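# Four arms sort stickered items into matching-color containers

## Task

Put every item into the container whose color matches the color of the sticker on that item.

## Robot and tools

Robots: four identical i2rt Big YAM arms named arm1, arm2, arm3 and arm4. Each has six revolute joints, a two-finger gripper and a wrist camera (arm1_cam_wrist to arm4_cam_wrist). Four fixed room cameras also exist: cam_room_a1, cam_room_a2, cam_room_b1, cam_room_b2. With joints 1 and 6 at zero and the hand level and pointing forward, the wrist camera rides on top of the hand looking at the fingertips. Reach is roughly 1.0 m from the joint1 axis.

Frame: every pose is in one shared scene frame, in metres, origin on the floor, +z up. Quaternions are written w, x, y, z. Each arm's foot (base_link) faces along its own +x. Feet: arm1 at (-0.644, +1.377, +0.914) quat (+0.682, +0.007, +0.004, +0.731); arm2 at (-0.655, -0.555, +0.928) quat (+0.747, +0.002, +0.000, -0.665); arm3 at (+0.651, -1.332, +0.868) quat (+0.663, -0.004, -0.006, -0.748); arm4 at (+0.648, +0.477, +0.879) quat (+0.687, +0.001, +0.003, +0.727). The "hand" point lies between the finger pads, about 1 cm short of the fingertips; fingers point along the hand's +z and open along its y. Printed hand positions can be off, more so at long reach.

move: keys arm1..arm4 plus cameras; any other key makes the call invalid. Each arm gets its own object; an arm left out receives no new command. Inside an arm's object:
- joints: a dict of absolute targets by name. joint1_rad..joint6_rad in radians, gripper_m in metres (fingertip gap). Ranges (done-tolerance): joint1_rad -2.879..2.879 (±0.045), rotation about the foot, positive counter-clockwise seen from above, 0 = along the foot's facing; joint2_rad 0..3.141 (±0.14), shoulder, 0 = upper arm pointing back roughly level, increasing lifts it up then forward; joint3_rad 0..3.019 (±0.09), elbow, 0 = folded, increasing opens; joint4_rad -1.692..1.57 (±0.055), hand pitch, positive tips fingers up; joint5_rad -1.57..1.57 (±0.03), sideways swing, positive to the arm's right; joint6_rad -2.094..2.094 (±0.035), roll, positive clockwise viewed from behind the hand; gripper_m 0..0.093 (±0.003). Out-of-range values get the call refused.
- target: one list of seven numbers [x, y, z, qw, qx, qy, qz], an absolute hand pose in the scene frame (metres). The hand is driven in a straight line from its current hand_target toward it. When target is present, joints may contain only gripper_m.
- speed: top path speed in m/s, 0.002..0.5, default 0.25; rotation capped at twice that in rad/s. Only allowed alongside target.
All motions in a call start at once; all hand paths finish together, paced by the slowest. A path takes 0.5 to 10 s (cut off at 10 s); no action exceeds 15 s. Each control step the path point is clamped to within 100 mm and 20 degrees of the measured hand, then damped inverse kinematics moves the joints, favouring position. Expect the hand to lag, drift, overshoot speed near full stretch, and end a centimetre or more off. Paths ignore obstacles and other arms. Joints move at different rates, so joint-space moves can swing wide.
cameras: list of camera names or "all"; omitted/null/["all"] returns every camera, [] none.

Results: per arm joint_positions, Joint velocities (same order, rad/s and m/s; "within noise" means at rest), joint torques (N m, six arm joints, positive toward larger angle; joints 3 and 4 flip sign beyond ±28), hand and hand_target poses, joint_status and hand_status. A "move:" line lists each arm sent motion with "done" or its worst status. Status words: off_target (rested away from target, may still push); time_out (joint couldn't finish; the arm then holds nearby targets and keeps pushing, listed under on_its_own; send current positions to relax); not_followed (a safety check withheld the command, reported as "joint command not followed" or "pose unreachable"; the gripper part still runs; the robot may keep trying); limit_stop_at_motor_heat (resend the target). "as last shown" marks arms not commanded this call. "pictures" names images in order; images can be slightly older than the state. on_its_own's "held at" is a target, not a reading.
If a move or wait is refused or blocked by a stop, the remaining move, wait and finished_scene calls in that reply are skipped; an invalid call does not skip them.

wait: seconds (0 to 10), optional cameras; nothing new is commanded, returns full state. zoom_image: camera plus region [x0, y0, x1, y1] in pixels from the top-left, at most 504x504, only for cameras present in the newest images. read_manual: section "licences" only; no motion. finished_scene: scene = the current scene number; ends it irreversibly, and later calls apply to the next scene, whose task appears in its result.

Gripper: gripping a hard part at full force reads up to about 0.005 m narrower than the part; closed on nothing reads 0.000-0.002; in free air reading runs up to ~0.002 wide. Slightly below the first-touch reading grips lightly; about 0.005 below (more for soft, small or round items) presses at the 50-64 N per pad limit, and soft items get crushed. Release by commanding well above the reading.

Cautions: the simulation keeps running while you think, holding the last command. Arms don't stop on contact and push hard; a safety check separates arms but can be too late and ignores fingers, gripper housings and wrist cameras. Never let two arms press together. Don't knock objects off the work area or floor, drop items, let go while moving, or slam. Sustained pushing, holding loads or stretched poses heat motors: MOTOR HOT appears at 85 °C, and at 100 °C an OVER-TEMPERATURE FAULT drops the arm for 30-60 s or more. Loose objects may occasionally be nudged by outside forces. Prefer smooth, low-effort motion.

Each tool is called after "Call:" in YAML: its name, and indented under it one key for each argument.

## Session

Call:
move:

Scene clock: 0.00 s.
Joint torques (N m): no reading
Motor temperatures (°C): arm1=[21 24 27 23 21 21 21] | arm2=[23 24 26 22 22 20 23] | arm3=[24 23 23 23 24 23 23] | arm4=[22 22 23 22 24 21 24]
Heat: arm1: hottest joint3_rad 27 °C; arm2: hottest joint3_rad 26 °C; arm3: hottest joint1_rad 24 °C; arm4: hottest joint5_rad 24 °C.
Joint velocities: within noise
arm1.joint_positions: joint1_rad=-0.168 joint2_rad=+0.560 joint3_rad=+1.361 joint4_rad=-1.410 joint5_rad=+0.240 joint6_rad=+0.692 gripper_m=+0.09396
arm1.joint_status: not commanded
arm1.hand: x=-0.5745 y=+1.5715 z=+1.4388 quat_wxyz=(-0.303, +0.280, -0.837, -0.359) (m; scene frame)
arm1.hand_target: x=-0.5746 y=+1.5689 z=+1.4515 quat_wxyz=(-0.308, +0.276, -0.832, -0.370) (m; scene frame)
arm1.hand_status: not commanded
arm2.joint_positions: joint1_rad=+0.198 joint2_rad=+0.483 joint3_rad=+1.641 joint4_rad=-1.210 joint5_rad=-0.086 joint6_rad=-0.484 gripper_m=+0.09396
arm2.joint_status: not commanded
arm2.hand: x=-0.6069 y=-0.6635 z=+1.6316 quat_wxyz=(-0.468, -0.246, -0.683, +0.505) (m; scene frame)
arm2.hand_target: x=-0.6088 y=-0.6576 z=+1.6378 quat_wxyz=(-0.472, -0.243, -0.677, +0.510) (m; scene frame)
arm2.hand_status: not commanded
arm3.joint_positions: joint1_rad=+0.130 joint2_rad=+0.645 joint3_rad=+1.695 joint4_rad=-1.138 joint5_rad=+0.075 joint6_rad=+0.392 gripper_m=+0.09396
arm3.joint_status: not commanded
arm3.hand: x=+0.6386 y=-1.5165 z=+1.5921 quat_wxyz=(-0.552, -0.621, -0.389, +0.398) (m; scene frame)
arm3.hand_target: x=+0.6385 y=-1.5116 z=+1.6003 quat_wxyz=(-0.558, -0.615, -0.384, +0.402) (m; scene frame)
arm3.hand_status: not commanded
arm4.joint_positions: joint1_rad=+0.147 joint2_rad=+0.437 joint3_rad=+1.709 joint4_rad=-1.566 joint5_rad=+0.245 joint6_rad=+0.670 gripper_m=+0.09396
arm4.joint_status: not commanded
arm4.hand: x=+0.6820 y=+0.5376 z=+1.5262 quat_wxyz=(-0.292, +0.355, -0.719, -0.522) (m; scene frame)
arm4.hand_target: x=+0.6829 y=+0.5336 z=+1.5313 quat_wxyz=(-0.294, +0.352, -0.714, -0.529) (m; scene frame)
arm4.hand_status: not commanded
pictures: arm1_cam_wrist, arm2_cam_wrist, arm3_cam_wrist, arm4_cam_wrist, cam_room_a1, cam_room_a2, cam_room_b1, cam_room_b2
Images, in order (width x height): arm1_cam_wrist 672x504, arm2_cam_wrist 672x504, arm3_cam_wrist 672x504, arm4_cam_wrist 672x504, cam_room_a1 672x504, cam_room_a2 672x504, cam_room_b1 672x504, cam_room_b2 672x504.

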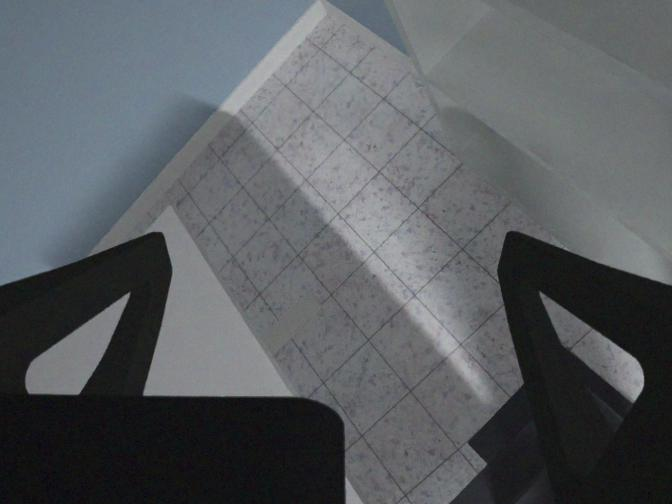

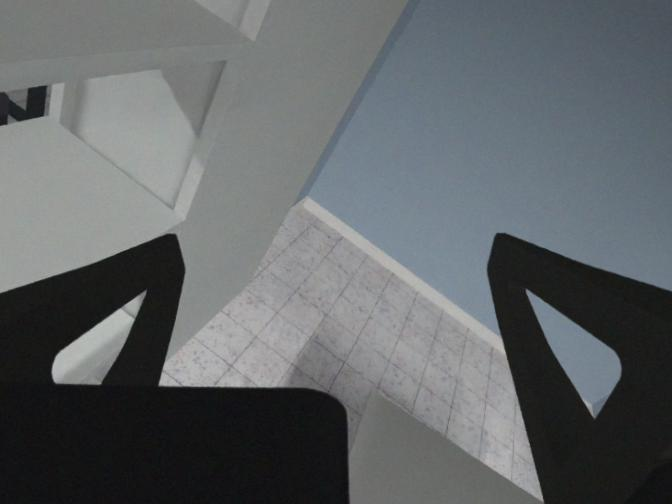

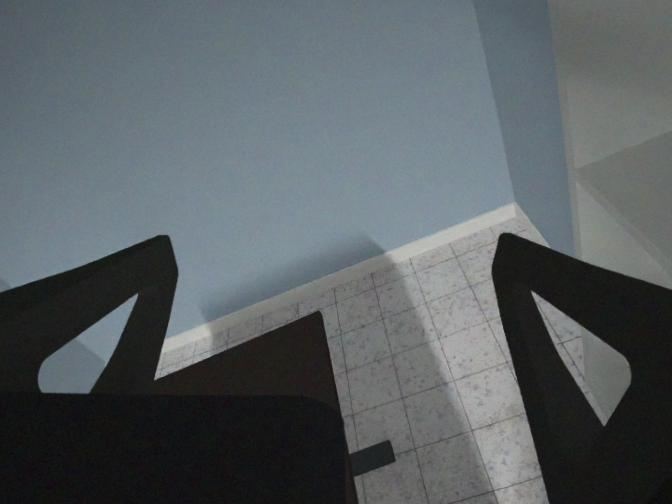

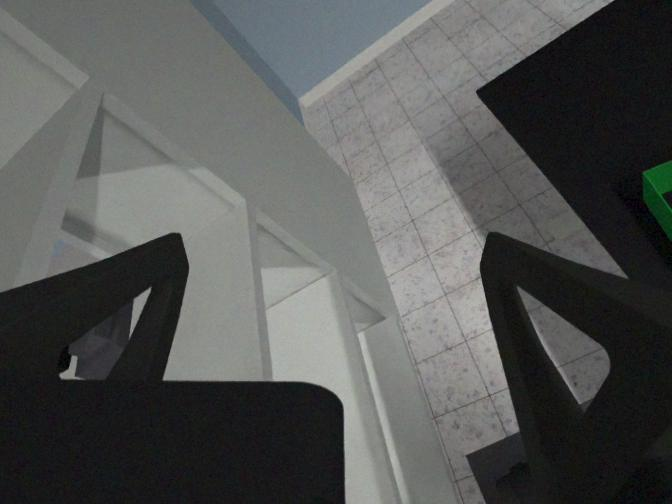

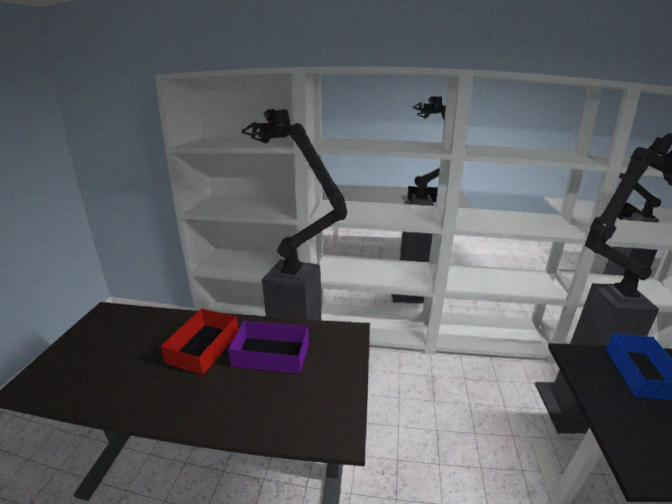

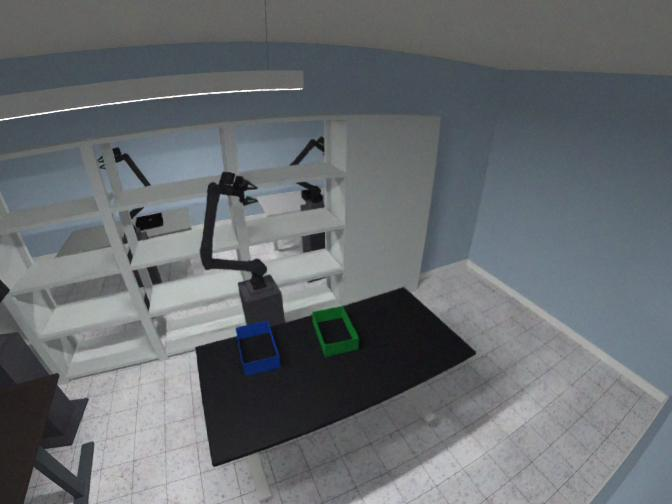

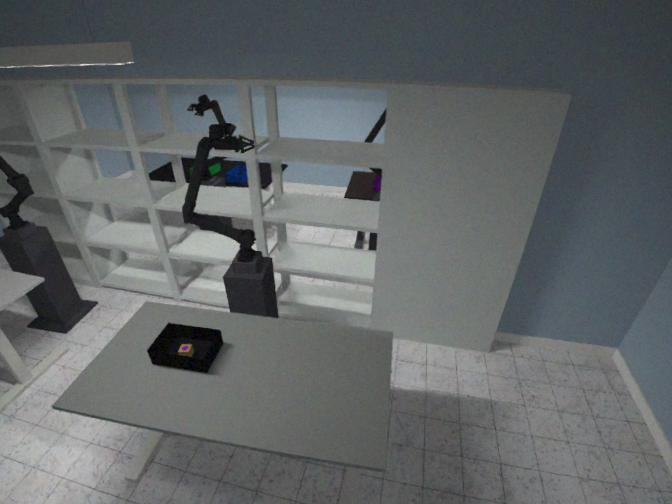

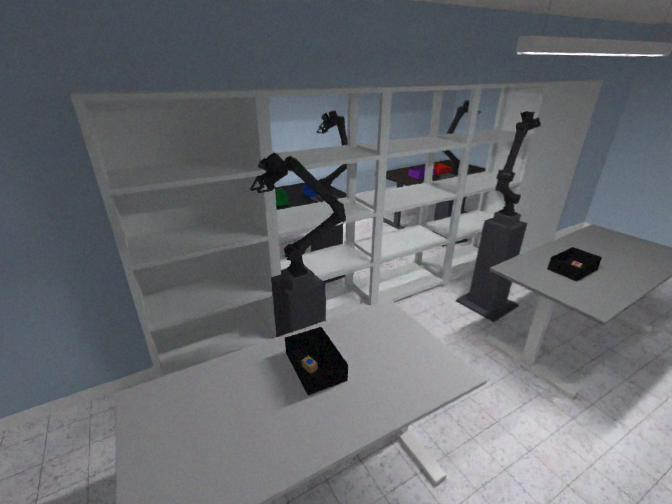

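Call:
move:
  arm1: {"joints": {"joint1_rad": 1.5, "joint2_rad": 1.669, "joint3_rad": 1.882, "joint4_rad": -1.55, "joint5_rad": 0, "joint6_rad": 0}}
  arm2: {"joints": {"joint1_rad": -1.688, "joint2_rad": 1.669, "joint3_rad": 1.882, "joint4_rad": -1.55, "joint5_rad": 0, "joint6_rad": 0}}
  arm4: {"joints": {"joint1_rad": -1.627, "joint2_rad": 0.836, "joint3_rad": 1.266, "joint4_rad": -1.651, "joint5_rad": 0, "joint6_rad": 0}}
  arm3: {"joints": {"joint1_rad": 1.6, "joint2_rad": 0.836, "joint3_rad": 1.266, "joint4_rad": -1.651, "joint5_rad": 0, "joint6_rad": 0}}
  cameras: ["arm1_cam_wrist", "arm2_cam_wrist", "arm3_cam_wrist", "arm4_cam_wrist", "cam_room_b1", "cam_room_b2"]

Call:
zoom_image:
  camera: "cam_room_b1"
  region: [120, 300, 250, 400]

Call:
zoom_image:
  camera: "cam_room_b2"
  region: [260, 310, 390, 410]

Scene clock: 13.07 s.
Joint torques (N m): arm1=[-2.14 -14.21 13.5 0.35 0.06 -0.05] | arm2=[1.44 -18.61 12.22 0.62 -0.11 0.19] | arm3=[1.79 -1.96 9.52 0.39 0.06 -0.13] | arm4=[0.62 -2.32 10.69 0.23 0.07 -0.11]
Motor temperatures (°C): arm1=[21 24 28 23 21 21 21] | arm2=[23 25 26 22 22 20 23] | arm3=[24 23 24 23 24 23 23] | arm4=[22 22 24 22 24 21 24]
Heat: arm1: hottest joint3_rad 28 °C; arm2: hottest joint3_rad 26 °C; arm3: hottest joint1_rad 24 °C; arm4: hottest joint3_rad 24 °C.
move: arm1 done; arm2 done; arm3 done; arm4 done
Joint velocities: within noise
arm1.joint_positions: joint1_rad=+1.509 joint2_rad=+1.675 joint3_rad=+1.852 joint4_rad=-1.539 joint5_rad=-0.002 joint6_rad=+0.008 gripper_m=+0.09398
arm1.joint_status: all done
arm1.hand: x=-1.1943 y=+1.3730 z=+1.2496 quat_wxyz=(+0.000, +0.994, +0.000, -0.112) (m; scene frame)
arm1.hand_target: x=-1.1952 y=+1.3779 z=+1.2650 quat_wxyz=(-0.001, +0.992, -0.001, -0.124) (m; scene frame)
arm1.hand_status: not commanded
arm2.joint_positions: joint1_rad=-1.697 joint2_rad=+1.677 joint3_rad=+1.865 joint4_rad=-1.537 joint5_rad=+0.002 joint6_rad=-0.013 gripper_m=+0.09397
arm2.joint_status: all done
arm2.hand: x=-1.2144 y=-0.5505 z=+1.2585 quat_wxyz=(+0.004, -0.994, -0.002, +0.110) (m; scene frame)
arm2.hand_target: x=-1.2125 y=-0.5556 z=+1.2694 quat_wxyz=(+0.002, -0.993, +0.000, +0.116) (m; scene frame)
arm2.hand_status: not commanded
arm3.joint_positions: joint1_rad=+1.590 joint2_rad=+0.831 joint3_rad=+1.255 joint4_rad=-1.644 joint5_rad=-0.001 joint6_rad=+0.007 gripper_m=+0.09398
arm3.joint_status: all done
arm3.hand: x=+0.8984 y=-1.3520 z=+1.2504 quat_wxyz=(-0.175, -0.052, -0.983, +0.015) (m; scene frame)
arm3.hand_target: x=+0.8992 y=-1.3496 z=+1.2535 quat_wxyz=(-0.175, -0.044, -0.984, +0.015) (m; scene frame)
arm3.hand_status: not commanded
arm4.joint_positions: joint1_rad=-1.624 joint2_rad=+0.833 joint3_rad=+1.230 joint4_rad=-1.640 joint5_rad=+0.000 joint6_rad=+0.014 gripper_m=+0.09398
arm4.joint_status: all done
arm4.hand: x=+0.8983 y=+0.4788 z=+1.2495 quat_wxyz=(-0.161, -0.005, -0.987, +0.000) (m; scene frame)
arm4.hand_target: x=+0.8995 y=+0.4783 z=+1.2631 quat_wxyz=(-0.171, +0.000, -0.985, +0.002) (m; scene frame)
arm4.hand_status: not commanded
pictures: arm1_cam_wrist, arm2_cam_wrist, arm3_cam_wrist, arm4_cam_wrist, cam_room_b1, cam_room_b2
Images, in order (width x height): arm1_cam_wrist 672x504, arm2_cam_wrist 672x504, arm3_cam_wrist 672x504, arm4_cam_wrist 672x504, cam_room_b1 672x504, cam_room_b2 672x504.

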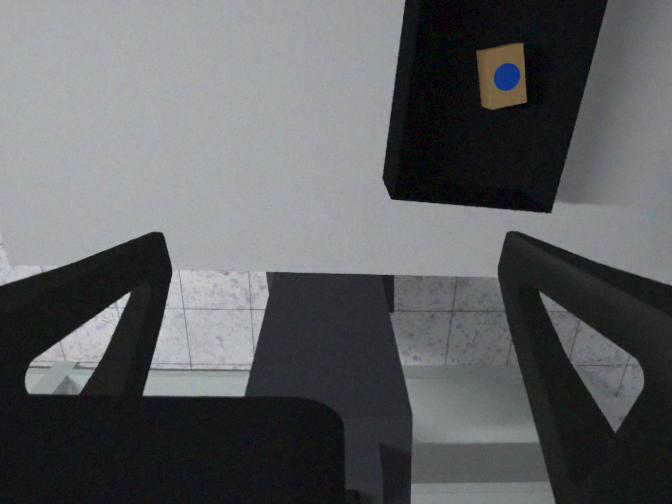

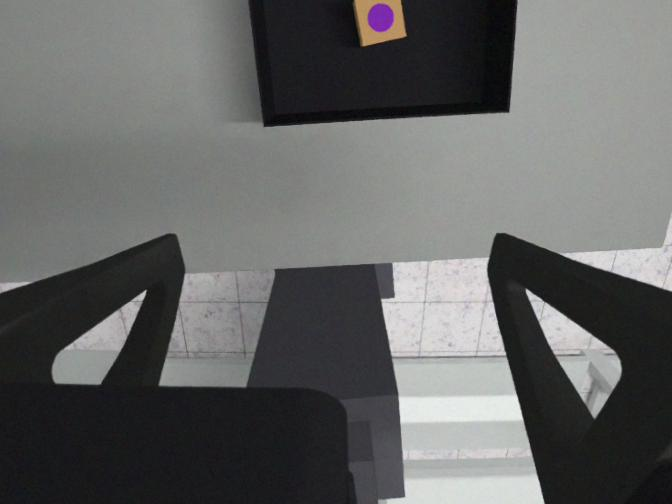

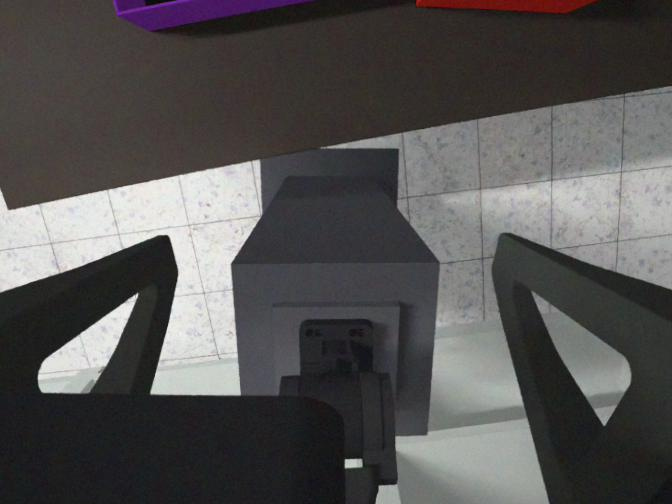

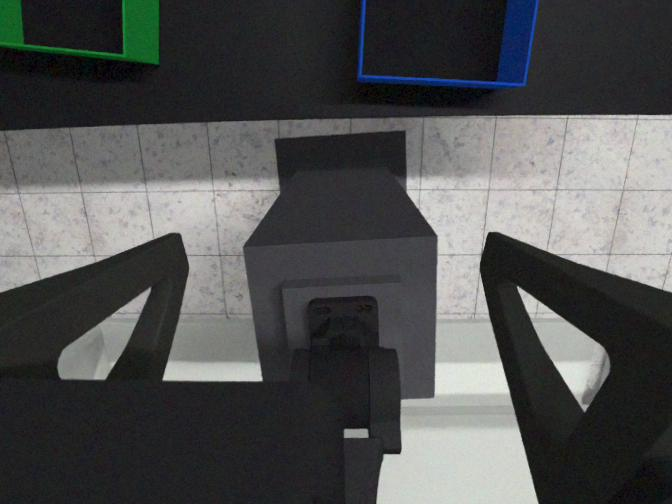

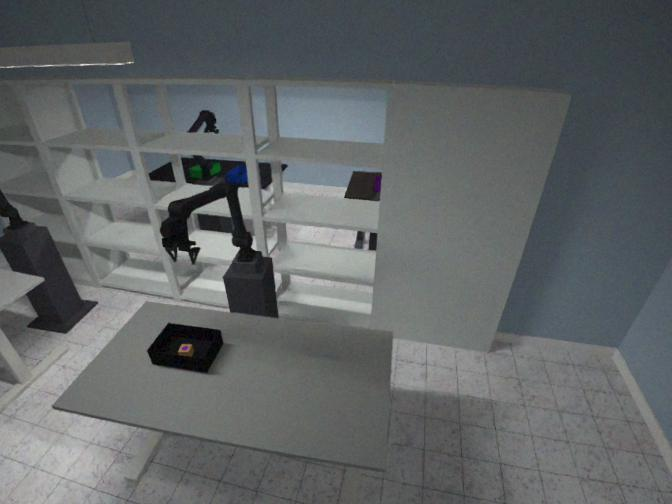

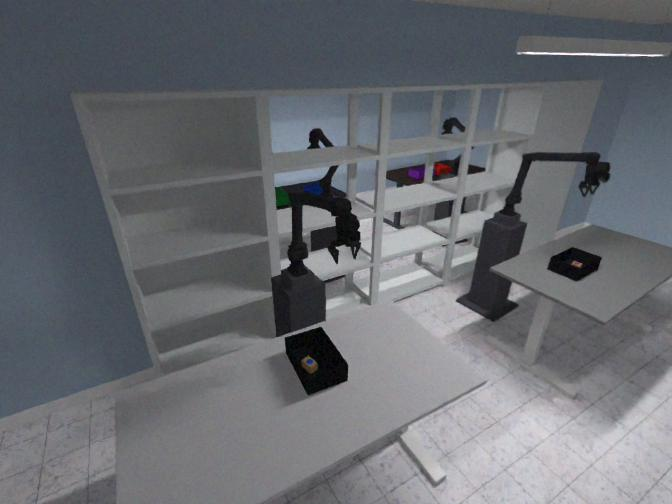

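Scaled by 3.877.

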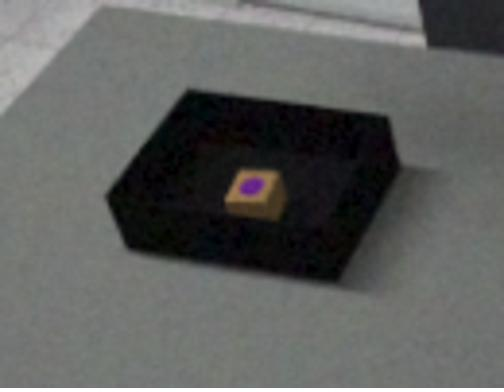

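Scaled by 3.877.

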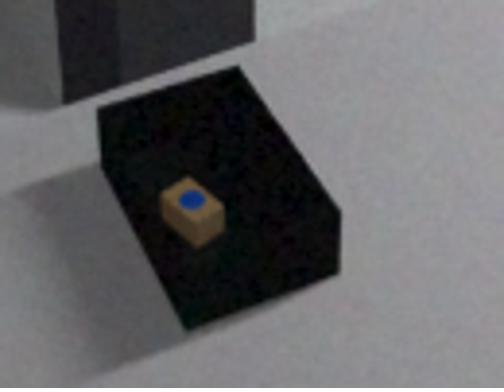

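Call:
move:
  arm1: {"target": [-1.15, 1.595, 0.96, 0.0121, 0.9824, 0.0687, -0.1732], "speed": 0.35}
  arm2: {"target": [-1.24, -0.486, 0.96, 0.0121, 0.9824, 0.0687, -0.1732], "speed": 0.35}
  cameras: ["arm1_cam_wrist", "arm2_cam_wrist"]

Scene clock: 41.33 s.
Joint torques (N m): arm1=[-0.73 -13.86 9.92 1.5 -0.23 -0.03] | arm2=[0.38 -18.61 9.24 2.1 -0.3 -0.08] | arm3=[2.02 -2.14 9.54 0.36 0.08 -0.13] | arm4=[0.79 -2.61 10.78 0.14 0.08 -0.11]
Motor temperatures (°C): arm1=[21 24 30 23 21 21 21] | arm2=[23 26 31 22 22 20 23] | arm3=[24 23 25 23 24 23 23] | arm4=[22 22 31 22 24 21 24]
Heat: arm1: hottest joint3_rad 30 °C; arm2: hottest joint3_rad 31 °C; arm3: hottest joint3_rad 25 °C; arm4: hottest joint3_rad 31 °C.
move: arm1 off_target; arm2 done
Joint velocities: within noise
arm1.joint_positions: joint1_rad=+1.030 joint2_rad=+1.797 joint3_rad=+1.178 joint4_rad=-0.713 joint5_rad=-0.189 joint6_rad=-0.567 gripper_m=+0.09398
arm1.joint_status: not commanded
arm1.hand: x=-1.1401 y=+1.5950 z=+0.9490 quat_wxyz=(+0.021, +0.986, +0.059, -0.157) (m; scene frame)
arm1.hand_target: x=-1.1498 y=+1.5950 z=+0.9601 quat_wxyz=(+0.012, +0.982, +0.069, -0.173) (m; scene frame)
arm1.hand_status: off_target (0.015 m and 2.4 deg from the pose sent, 0.368 m and 10.7 deg at the start)
arm2.joint_positions: joint1_rad=-1.830 joint2_rad=+1.840 joint3_rad=+1.259 joint4_rad=-0.661 joint5_rad=-0.096 joint6_rad=-0.253 gripper_m=+0.09397
arm2.joint_status: not commanded
arm2.hand: x=-1.2378 y=-0.4882 z=+0.9629 quat_wxyz=(-0.013, -0.984, -0.063, +0.168) (m; scene frame)
arm2.hand_target: x=-1.2400 y=-0.4859 z=+0.9601 quat_wxyz=(-0.012, -0.982, -0.069, +0.173) (m; scene frame)
arm2.hand_status: done (0.004 m and 0.9 deg from the pose sent, 0.307 m and 10.8 deg at the start)
arm3, arm4: as last shown
arm4.hand_target: x=+0.8995 y=+0.4783 z=+1.2631 quat_wxyz=(-0.171, +0.001, -0.985, +0.002) (m; scene frame)
pictures: arm1_cam_wrist, arm2_cam_wrist
Images, in order (width x height): arm1_cam_wrist 672x504, arm2_cam_wrist 672x504.

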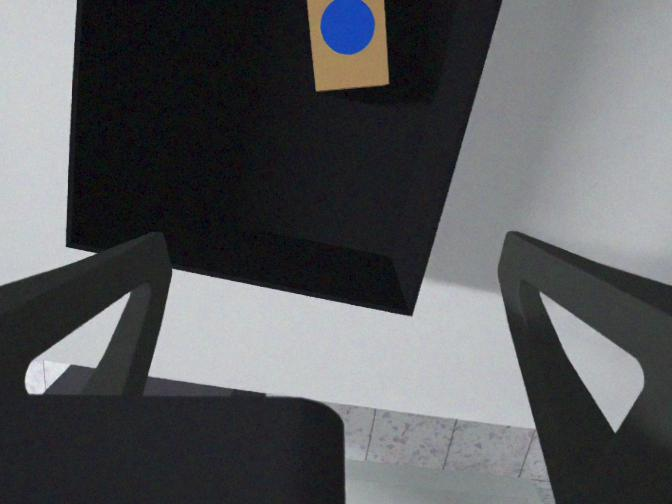

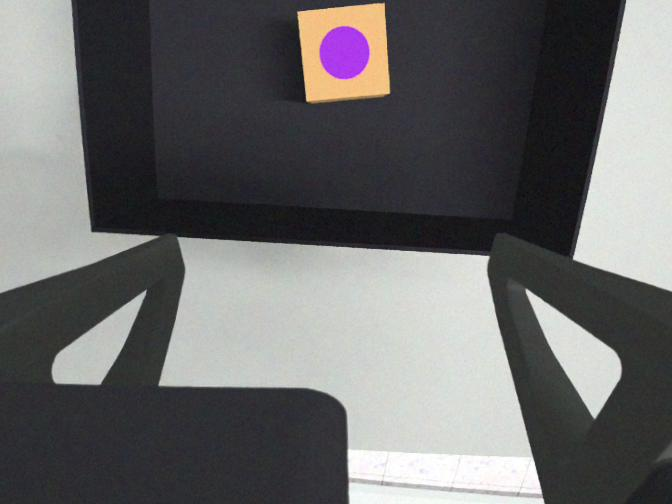

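Call:
move:
  arm1: {"target": [-1.210, 1.5965, 0.815, 0.0181, 0.9794, 0.1029, -0.1726], "speed": 0.2}
  arm2: {"target": [-1.295, -0.487, 0.81, 0.0181, 0.9794, 0.1029, -0.1726], "speed": 0.2}
  cameras: ["arm1_cam_wrist", "arm2_cam_wrist"]

Scene clock: 53.93 s.
Joint torques (N m): arm1=[-0.97 -15.15 11.11 1.24 -0.23 -0.05] | arm2=[1.08 -19.96 11.36 1.95 -0.32 -0.1] | arm3=[1.85 -2.2 9.51 0.43 0.07 -0.12] | arm4=[0.67 -2.32 10.58 0.23 0.1 -0.08]
Motor temperatures (°C): arm1=[21 25 31 23 21 21 21] | arm2=[23 27 30 22 22 20 23] | arm3=[24 23 25 23 24 23 23] | arm4=[22 22 33 22 24 21 24]
Heat: arm1: hottest joint3_rad 31 °C; arm2: hottest joint3_rad 30 °C; arm3: hottest joint3_rad 25 °C; arm4: hottest joint3_rad 33 °C.
move: arm1 off_target; arm2 off_target
Joint velocities: arm1=[0.005 -0.015 -0.007 -0.027 -0.022 -0.154 0] | arm2=[within noise] | arm3=[within noise] | arm4=[within noise]
arm1.joint_positions: joint1_rad=+1.067 joint2_rad=+2.141 joint3_rad=+1.260 joint4_rad=-0.473 joint5_rad=-0.198 joint6_rad=-0.598 gripper_m=+0.09398
arm1.joint_status: not commanded
arm1.hand: x=-1.1842 y=+1.5912 z=+0.8042 quat_wxyz=(+0.030, +0.984, +0.092, -0.150) (m; scene frame)
arm1.hand_target: x=-1.2090 y=+1.5959 z=+0.8160 quat_wxyz=(+0.018, +0.979, +0.103, -0.173) (m; scene frame)
arm1.hand_status: off_target (0.028 m and 3.3 deg from the pose sent, 0.151 m and 5.4 deg at the start)
arm2.joint_positions: joint1_rad=-1.830 joint2_rad=+2.187 joint3_rad=+1.345 joint4_rad=-0.436 joint5_rad=-0.116 joint6_rad=-0.310 gripper_m=+0.09397
arm2.joint_status: not commanded
arm2.hand: x=-1.2727 y=-0.4861 z=+0.8083 quat_wxyz=(-0.021, -0.984, -0.092, +0.154) (m; scene frame)
arm2.hand_target: x=-1.2939 y=-0.4871 z=+0.8106 quat_wxyz=(-0.018, -0.979, -0.103, +0.172) (m; scene frame)
arm2.hand_status: off_target (0.022 m and 2.6 deg from the pose sent, 0.163 m and 4.7 deg at the start)
arm3, arm4: as last shown
pictures: arm1_cam_wrist, arm2_cam_wrist
Images, in order (width x height): arm1_cam_wrist 672x504, arm2_cam_wrist 672x504.

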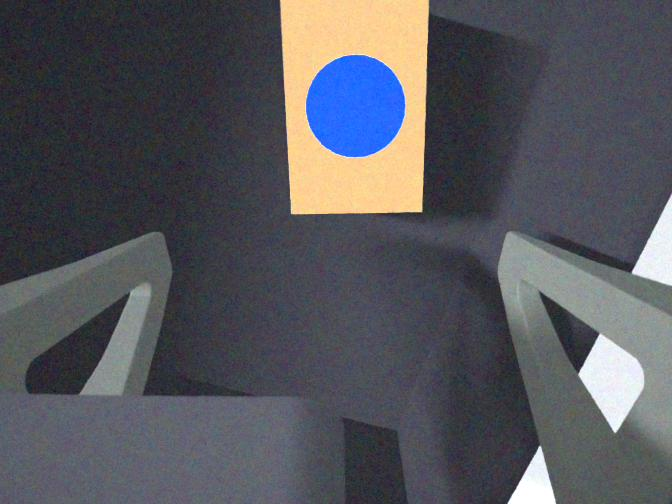

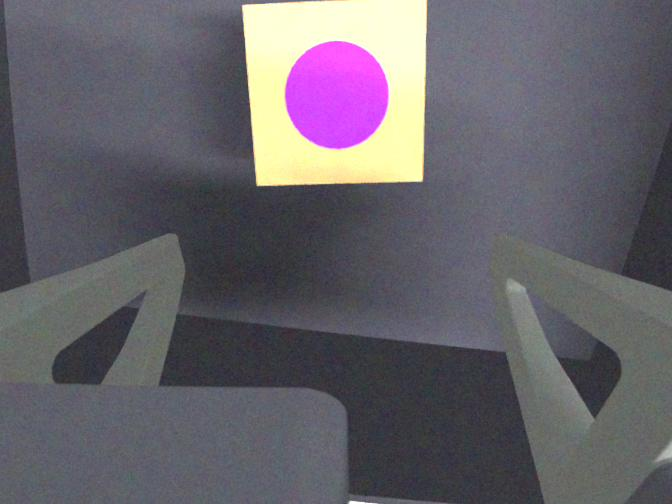

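Call:
move:
  arm1: {"target": [-1.244, 1.594, 0.752, 0.0181, 0.9794, 0.1029, -0.1726], "speed": 0.12}
  arm2: {"target": [-1.331, -0.4945, 0.742, 0.0181, 0.9794, 0.1029, -0.1726], "speed": 0.12}
  cameras: ["arm1_cam_wrist", "arm2_cam_wrist"]

Scene clock: 66.23 s.
Joint torques (N m): arm1=[-2.43 -17.14 10.77 1.44 -0.06 0.1] | arm2=[1.32 -21.48 10.97 1.96 -0.03 0.1] | arm3=[2.02 -2.02 9.52 0.39 0.07 -0.12] | arm4=[0.91 -2.73 10.77 0.27 0.07 -0.09]
Motor temperatures (°C): arm1=[21 25 32 23 21 21 21] | arm2=[23 27 30 22 22 20 23] | arm3=[24 23 26 23 24 23 23] | arm4=[22 22 34 22 24 21 24]
Heat: arm1: hottest joint3_rad 32 °C; arm2: hottest joint3_rad 30 °C; arm3: hottest joint3_rad 26 °C; arm4: hottest joint3_rad 34 °C.
move: arm1 off_target; arm2 off_target
Joint velocities: within noise
arm1.joint_positions: joint1_rad=+1.103 joint2_rad=+2.317 joint3_rad=+1.380 joint4_rad=-0.414 joint5_rad=-0.195 joint6_rad=-0.588 gripper_m=+0.09398
arm1.joint_status: not commanded
arm1.hand: x=-1.2191 y=+1.5838 z=+0.7413 quat_wxyz=(+0.031, +0.983, +0.104, -0.149) (m; scene frame)
arm1.hand_target: x=-1.2431 y=+1.5935 z=+0.7531 quat_wxyz=(+0.018, +0.979, +0.103, -0.173) (m; scene frame)
arm1.hand_status: off_target (0.029 m and 3.1 deg from the pose sent, 0.079 m and 3.3 deg at the start)
arm2.joint_positions: joint1_rad=-1.812 joint2_rad=+2.376 joint3_rad=+1.503 joint4_rad=-0.396 joint5_rad=-0.116 joint6_rad=-0.311 gripper_m=+0.09397
arm2.joint_status: not commanded
arm2.hand: x=-1.3120 y=-0.4924 z=+0.7444 quat_wxyz=(-0.022, -0.982, -0.101, +0.158) (m; scene frame)
arm2.hand_target: x=-1.3300 y=-0.4946 z=+0.7426 quat_wxyz=(-0.018, -0.979, -0.103, +0.173) (m; scene frame)
arm2.hand_status: off_target (0.019 m and 1.8 deg from the pose sent, 0.089 m and 2.6 deg at the start)
arm3, arm4: as last shown
pictures: arm1_cam_wrist, arm2_cam_wrist
Images, in order (width x height): arm1_cam_wrist 672x504, arm2_cam_wrist 672x504.

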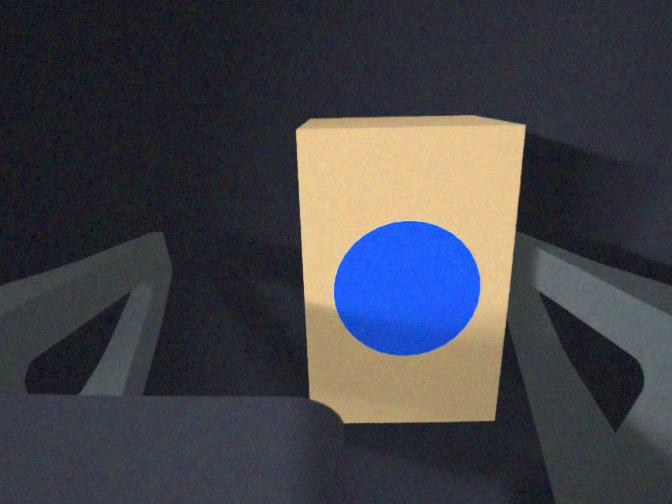

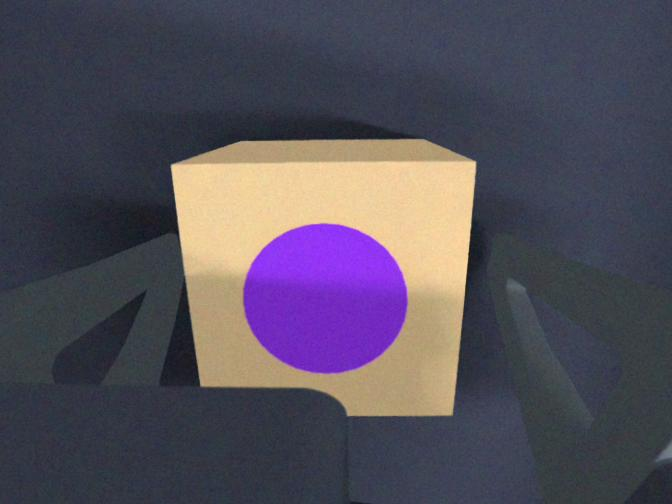

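Call:
move:
  arm1: {"target": [-1.247, 1.612, 0.752, 0.0181, 0.9794, 0.1029, -0.1726], "speed": 0.1}
  arm2: {"joints": {"gripper_m": 0.044}}
  cameras: ["arm1_cam_wrist"]

Call:
move:
  arm2: {"target": [-1.25, -0.485, 0.96, 0.0181, 0.9794, 0.1029, -0.1726], "speed": 0.2}
  cameras: ["arm2_cam_wrist"]

Scene clock: 71.20 s.
Joint torques (N m): arm1=[-2.96 -16.44 11.33 0.39 -0.11 -0.07] | arm2=[1.26 -21.54 10.89 1.94 -0.04 0.11] | arm3=[2.02 -2.08 9.5 0.39 0.07 -0.11] | arm4=[0.44 -2.67 10.65 0.14 0.07 -0.05]
Motor temperatures (°C): arm1=[21 26 32 23 21 21 21] | arm2=[23 27 30 22 22 20 23] | arm3=[24 23 26 23 24 23 23] | arm4=[22 22 35 22 24 21 24]
Heat: arm1: hottest joint3_rad 32 °C; arm2: hottest joint3_rad 30 °C; arm3: hottest joint3_rad 26 °C; arm4: hottest joint3_rad 35 °C.
move: arm1 off_target; arm2 off_target
Joint velocities: within noise
arm1.joint_positions: joint1_rad=+1.096 joint2_rad=+2.322 joint3_rad=+1.416 joint4_rad=-0.414 joint5_rad=-0.200 joint6_rad=-0.595 gripper_m=+0.09398
arm1.joint_status: not commanded
arm1.hand: x=-1.2346 y=+1.5940 z=+0.7494 quat_wxyz=(+0.025, +0.980, +0.106, -0.164) (m; scene frame)
arm1.hand_target: x=-1.2462 y=+1.6118 z=+0.7526 quat_wxyz=(+0.018, +0.979, +0.103, -0.173) (m; scene frame)
arm1.hand_status: off_target (0.022 m and 1.3 deg from the pose sent, 0.041 m and 3.1 deg at the start)
arm2.joint_positions: joint1_rad=-1.812 joint2_rad=+2.376 joint3_rad=+1.504 joint4_rad=-0.396 joint5_rad=-0.116 joint6_rad=-0.311 gripper_m=+0.05278
arm2.joint_status: gripper_m off_target (ended at +0.05281, target +0.04400)
arm2.hand: x=-1.3127 y=-0.4923 z=+0.7448 quat_wxyz=(-0.022, -0.982, -0.101, +0.158) (m; scene frame)
arm2.hand_target: x=-1.3301 y=-0.4946 z=+0.7426 quat_wxyz=(-0.018, -0.979, -0.103, +0.173) (m; scene frame)
arm2.hand_status: not commanded
arm3, arm4: as last shown
pictures: arm1_cam_wrist
Images, in order (width x height): arm1_cam_wrist 672x504.

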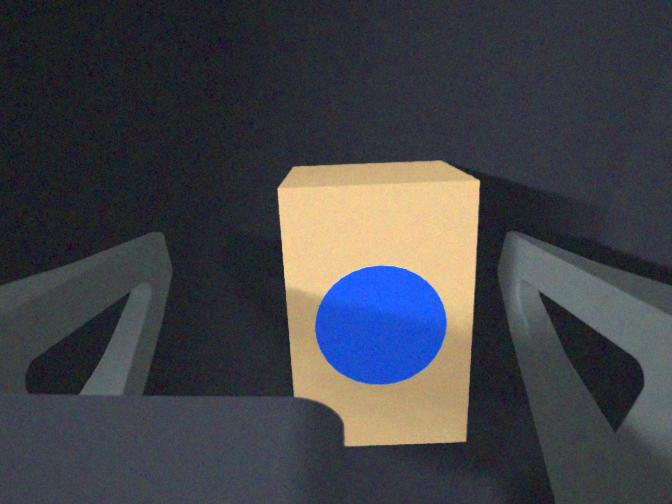

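Scene clock: 73.07 s.
Joint torques (N m): arm1=[-2.9 -16.56 11.28 0.36 -0.14 -0.11] | arm2=[-0.09 -19.66 8.77 0.91 -0.33 -0.08] | arm3=[2.02 -2.2 9.54 0.39 0.07 -0.11] | arm4=[0.79 -2.49 10.89 0.05 0.1 -0.11]
Motor temperatures (°C): arm1=[21 26 32 23 21 21 21] | arm2=[23 27 30 22 22 20 23] | arm3=[24 23 26 23 24 23 23] | arm4=[22 22 35 22 24 21 24]
Heat: arm1: hottest joint3_rad 32 °C; arm2: hottest joint3_rad 30 °C; arm3: hottest joint3_rad 26 °C; arm4: hottest joint3_rad 35 °C.
move: arm2 done
Joint velocities: within noise
arm1, arm3, arm4: as last shown
arm2.joint_positions: joint1_rad=-1.832 joint2_rad=+1.870 joint3_rad=+1.306 joint4_rad=-0.654 joint5_rad=-0.121 joint6_rad=-0.325 gripper_m=+0.05278
arm2.joint_status: not commanded
arm2.hand: x=-1.2577 y=-0.4885 z=+0.9660 quat_wxyz=(-0.016, -0.978, -0.100, +0.183) (m; scene frame)
arm2.hand_target: x=-1.2502 y=-0.4851 z=+0.9602 quat_wxyz=(-0.018, -0.979, -0.103, +0.173) (m; scene frame)
arm2.hand_status: done (0.010 m and 1.3 deg from the pose sent, 0.224 m and 1.7 deg at the start)
pictures: arm2_cam_wrist
Images, in order (width x height): arm2_cam_wrist 672x504.

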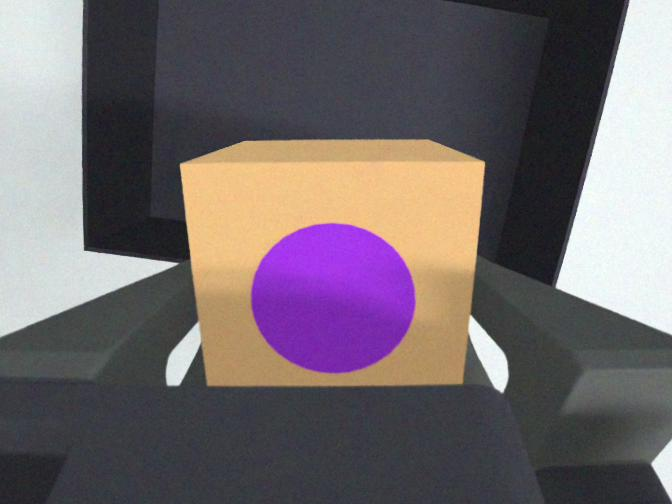

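Call:
move:
  arm1: {"target": [-1.243, 1.625, 0.745, 0.0181, 0.9794, 0.1029, -0.1726], "speed": 0.1}
  arm2: {"joints": {"joint1_rad": 0.918, "joint2_rad": 0.765, "joint3_rad": 1.176, "joint4_rad": -1.6, "joint5_rad": 0, "joint6_rad": 0}}
  arm3: {"joints": {"joint1_rad": -1.987}}
  arm4: {"joints": {"joint1_rad": 0.906}}
  cameras: ["arm1_cam_wrist", "arm2_cam_wrist"]

Scene clock: 91.97 s.
Joint torques (N m): arm1=[-3.14 -16.32 11.1 0.43 -0.12 -0.03] | arm2=[1.08 -2.61 11.11 1.01 0.12 0.21] | arm3=[0.5 -2.49 9.54 0.38 0.01 -0.11] | arm4=[0.79 -2.67 10.63 0.18 0.09 -0.11]
Motor temperatures (°C): arm1=[21 27 32 23 21 21 21] | arm2=[23 27 30 22 22 20 24] | arm3=[24 23 26 23 24 23 23] | arm4=[22 22 36 22 24 21 24]
Heat: arm1: hottest joint3_rad 32 °C; arm2: hottest joint3_rad 30 °C; arm3: hottest joint3_rad 26 °C; arm4: hottest joint3_rad 36 °C.
move: arm1 off_target; arm2 done; arm3 done; arm4 done
Joint velocities: within noise
arm1.joint_positions: joint1_rad=+1.072 joint2_rad=+2.339 joint3_rad=+1.428 joint4_rad=-0.414 joint5_rad=-0.206 joint6_rad=-0.619 gripper_m=+0.09398
arm1.joint_status: not commanded
arm1.hand: x=-1.2306 y=+1.6073 z=+0.7425 quat_wxyz=(+0.025, +0.980, +0.106, -0.164) (m; scene frame)
arm1.hand_target: x=-1.2421 y=+1.6249 z=+0.7455 quat_wxyz=(+0.018, +0.979, +0.103, -0.173) (m; scene frame)
arm1.hand_status: off_target (0.022 m and 1.3 deg from the pose sent, 0.032 m and 1.3 deg at the start)
arm2.joint_positions: joint1_rad=+0.914 joint2_rad=+0.765 joint3_rad=+1.168 joint4_rad=-1.588 joint5_rad=-0.003 joint6_rad=-0.015 gripper_m=+0.05275
arm2.joint_status: all done
arm2.hand: x=-0.4504 y=-0.6795 z=+1.2920 quat_wxyz=(-0.186, -0.255, -0.948, +0.049) (m; scene frame)
arm2.hand_target: x=-0.4519 y=-0.6780 z=+1.2943 quat_wxyz=(-0.183, -0.260, -0.947, +0.048) (m; scene frame)
arm2.hand_status: not commanded
arm3.joint_positions: joint1_rad=-1.977 joint2_rad=+0.834 joint3_rad=+1.255 joint4_rad=-1.644 joint5_rad=+0.001 joint6_rad=+0.005 gripper_m=+0.09402
arm3.joint_status: all done
arm3.hand: x=+0.4346 y=-1.2003 z=+1.2471 quat_wxyz=(+0.038, -0.951, +0.260, +0.165) (m; scene frame)
arm3.hand_target: x=+0.4360 y=-1.1982 z=+1.2509 quat_wxyz=(+0.040, -0.950, +0.262, +0.166) (m; scene frame)
arm3.hand_status: not commanded
arm4.joint_positions: joint1_rad=+0.904 joint2_rad=+0.833 joint3_rad=+1.230 joint4_rad=-1.640 joint5_rad=-0.001 joint6_rad=+0.013 gripper_m=+0.09401
arm4.joint_status: all done
arm4.hand: x=+0.4461 y=+0.6214 z=+1.2511 quat_wxyz=(-0.045, +0.939, -0.303, -0.158) (m; scene frame)
arm4.hand_target: x=+0.4449 y=+0.6218 z=+1.2648 quat_wxyz=(-0.050, +0.939, -0.295, -0.168) (m; scene frame)
arm4.hand_status: not commanded
pictures: arm1_cam_wrist, arm2_cam_wrist
Images, in order (width x height): arm1_cam_wrist 672x504, arm2_cam_wrist 672x504.

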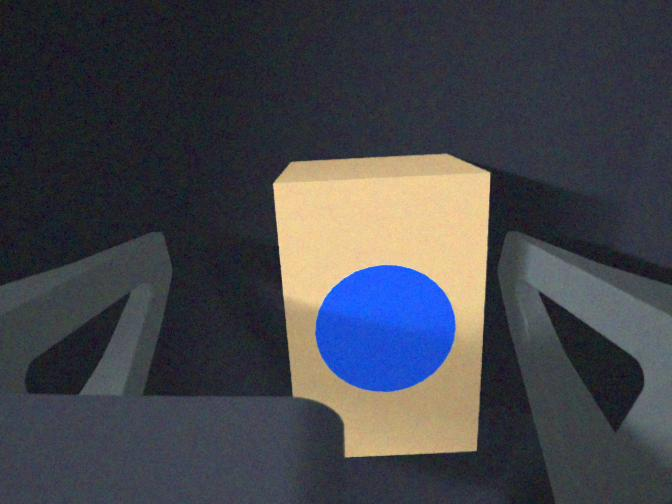

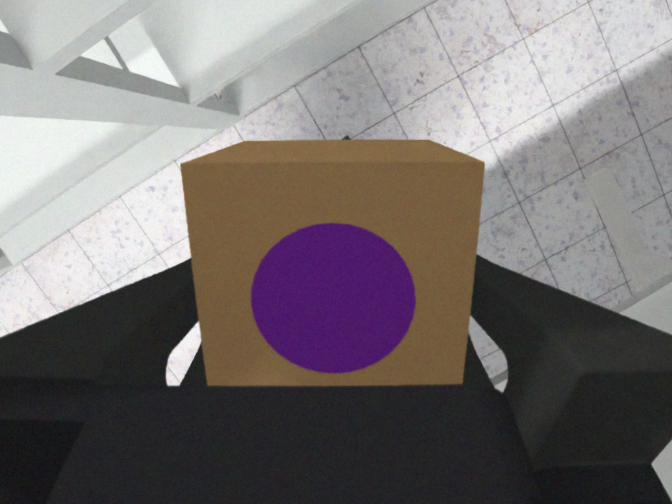

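Call:
move:
  arm1: {"target": [-1.241, 1.639, 0.745, 0.0181, 0.9794, 0.1029, -0.1726], "speed": 0.1}
  arm2: {"target": [-0.288, -0.773, 1.10, -0.1674, -0.2607, -0.9496, 0.0460], "speed": 0.3}
  cameras: ["arm1_cam_wrist"]

Call:
move:
  arm1: {"joints": {"gripper_m": 0.05}}
  cameras: ["arm1_cam_wrist", "arm2_cam_wrist"]

Scene clock: 103.27 s.
Joint torques (N m): arm1=[-3.49 -16.97 11.48 0.31 -0.12 -0.07] | arm2=[1.44 -11.63 10.58 2.15 0.14 0.21] | arm3=[0.62 -2.61 9.51 0.38 0 -0.11] | arm4=[0.97 -2.49 10.66 0.14 0.07 -0.08]
Motor temperatures (°C): arm1=[21 27 33 23 21 21 21] | arm2=[23 26 31 22 22 20 24] | arm3=[24 23 27 23 24 23 23] | arm4=[22 22 37 22 24 21 24]
Heat: arm1: hottest joint3_rad 33 °C; arm2: hottest joint3_rad 31 °C; arm3: hottest joint3_rad 27 °C; arm4: hottest joint3_rad 37 °C.
move: arm1 off_target; arm2 done
Joint velocities: within noise
arm1.joint_positions: joint1_rad=+1.053 joint2_rad=+2.346 joint3_rad=+1.445 joint4_rad=-0.428 joint5_rad=-0.212 joint6_rad=-0.640 gripper_m=+0.09398
arm1.joint_status: not commanded
arm1.hand: x=-1.2296 y=+1.6190 z=+0.7426 quat_wxyz=(+0.026, +0.980, +0.107, -0.164) (m; scene frame)
arm1.hand_target: x=-1.2400 y=+1.6388 z=+0.7457 quat_wxyz=(+0.018, +0.979, +0.103, -0.173) (m; scene frame)
arm1.hand_status: off_target (0.023 m and 1.4 deg from the pose sent, 0.033 m and 1.3 deg at the start)
arm2.joint_positions: joint1_rad=+0.914 joint2_rad=+1.282 joint3_rad=+0.986 joint4_rad=-0.950 joint5_rad=+0.002 joint6_rad=-0.011 gripper_m=+0.05275
arm2.joint_status: not commanded
arm2.hand: x=-0.2929 y=-0.7736 z=+1.0963 quat_wxyz=(-0.156, -0.258, -0.953, +0.043) (m; scene frame)
arm2.hand_target: x=-0.2880 y=-0.7729 z=+1.1001 quat_wxyz=(-0.167, -0.261, -0.950, +0.046) (m; scene frame)
arm2.hand_status: done (0.006 m and 1.5 deg from the pose sent, 0.268 m and 2.2 deg at the start)
arm3, arm4: as last shown
pictures: arm1_cam_wrist
Images, in order (width x height): arm1_cam_wrist 672x504.

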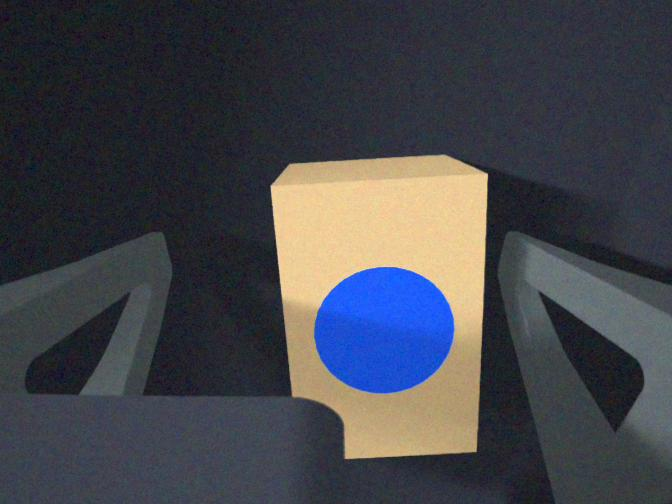

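Scene clock: 103.90 s.
Joint torques (N m): arm1=[-2.2 -17.32 11.22 0.38 -0.11 -0.05] | arm2=[1.44 -11.75 10.62 2.18 0.13 0.21] | arm3=[0.67 -2.55 9.54 0.36 0 -0.1] | arm4=[1.14 -2.08 10.52 0.25 0.09 -0.09]
Motor temperatures (°C): arm1=[21 27 33 23 21 21 21] | arm2=[23 26 31 22 22 20 24] | arm3=[24 23 27 23 24 23 23] | arm4=[22 22 37 22 24 21 24]
Heat: arm1: hottest joint3_rad 33 °C; arm2: hottest joint3_rad 31 °C; arm3: hottest joint3_rad 27 °C; arm4: hottest joint3_rad 37 °C.
move: arm1 done
Joint velocities: within noise
arm1.joint_positions: joint1_rad=+1.040 joint2_rad=+2.346 joint3_rad=+1.448 joint4_rad=-0.428 joint5_rad=-0.212 joint6_rad=-0.641 gripper_m=+0.05007
arm1.joint_status: all done
arm1.hand: x=-1.2278 y=+1.6272 z=+0.7433 quat_wxyz=(+0.024, +0.981, +0.102, -0.165) (m; scene frame)
arm1.hand_target: x=-1.2401 y=+1.6388 z=+0.7456 quat_wxyz=(+0.018, +0.979, +0.103, -0.173) (m; scene frame)
arm1.hand_status: not commanded
arm2, arm3, arm4: as last shown
pictures: arm1_cam_wrist, arm2_cam_wrist
Images, in order (width x height): arm1_cam_wrist 672x504, arm2_cam_wrist 672x504.

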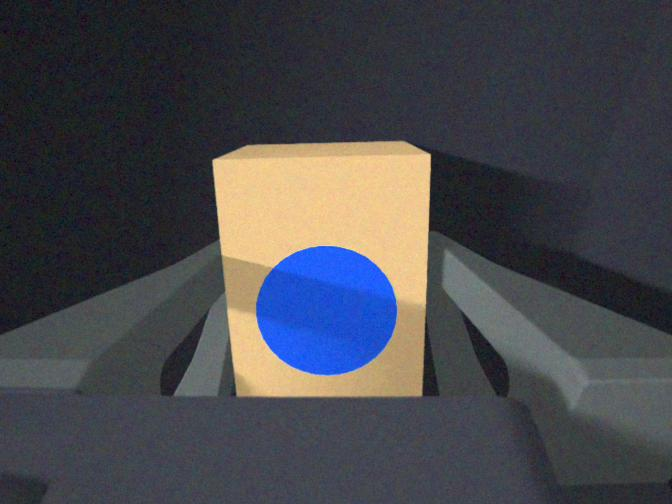

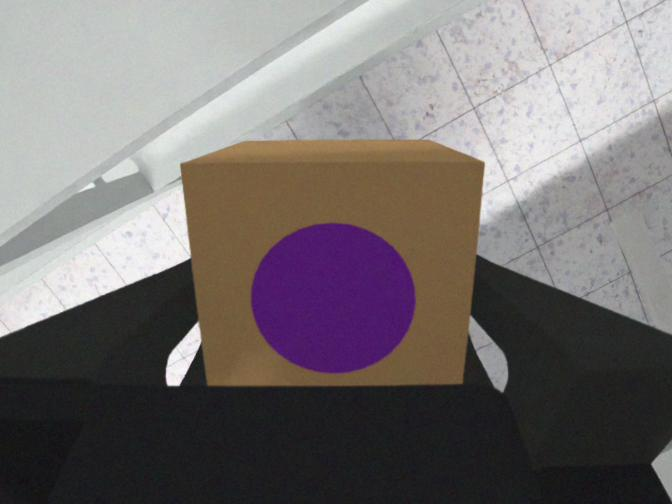

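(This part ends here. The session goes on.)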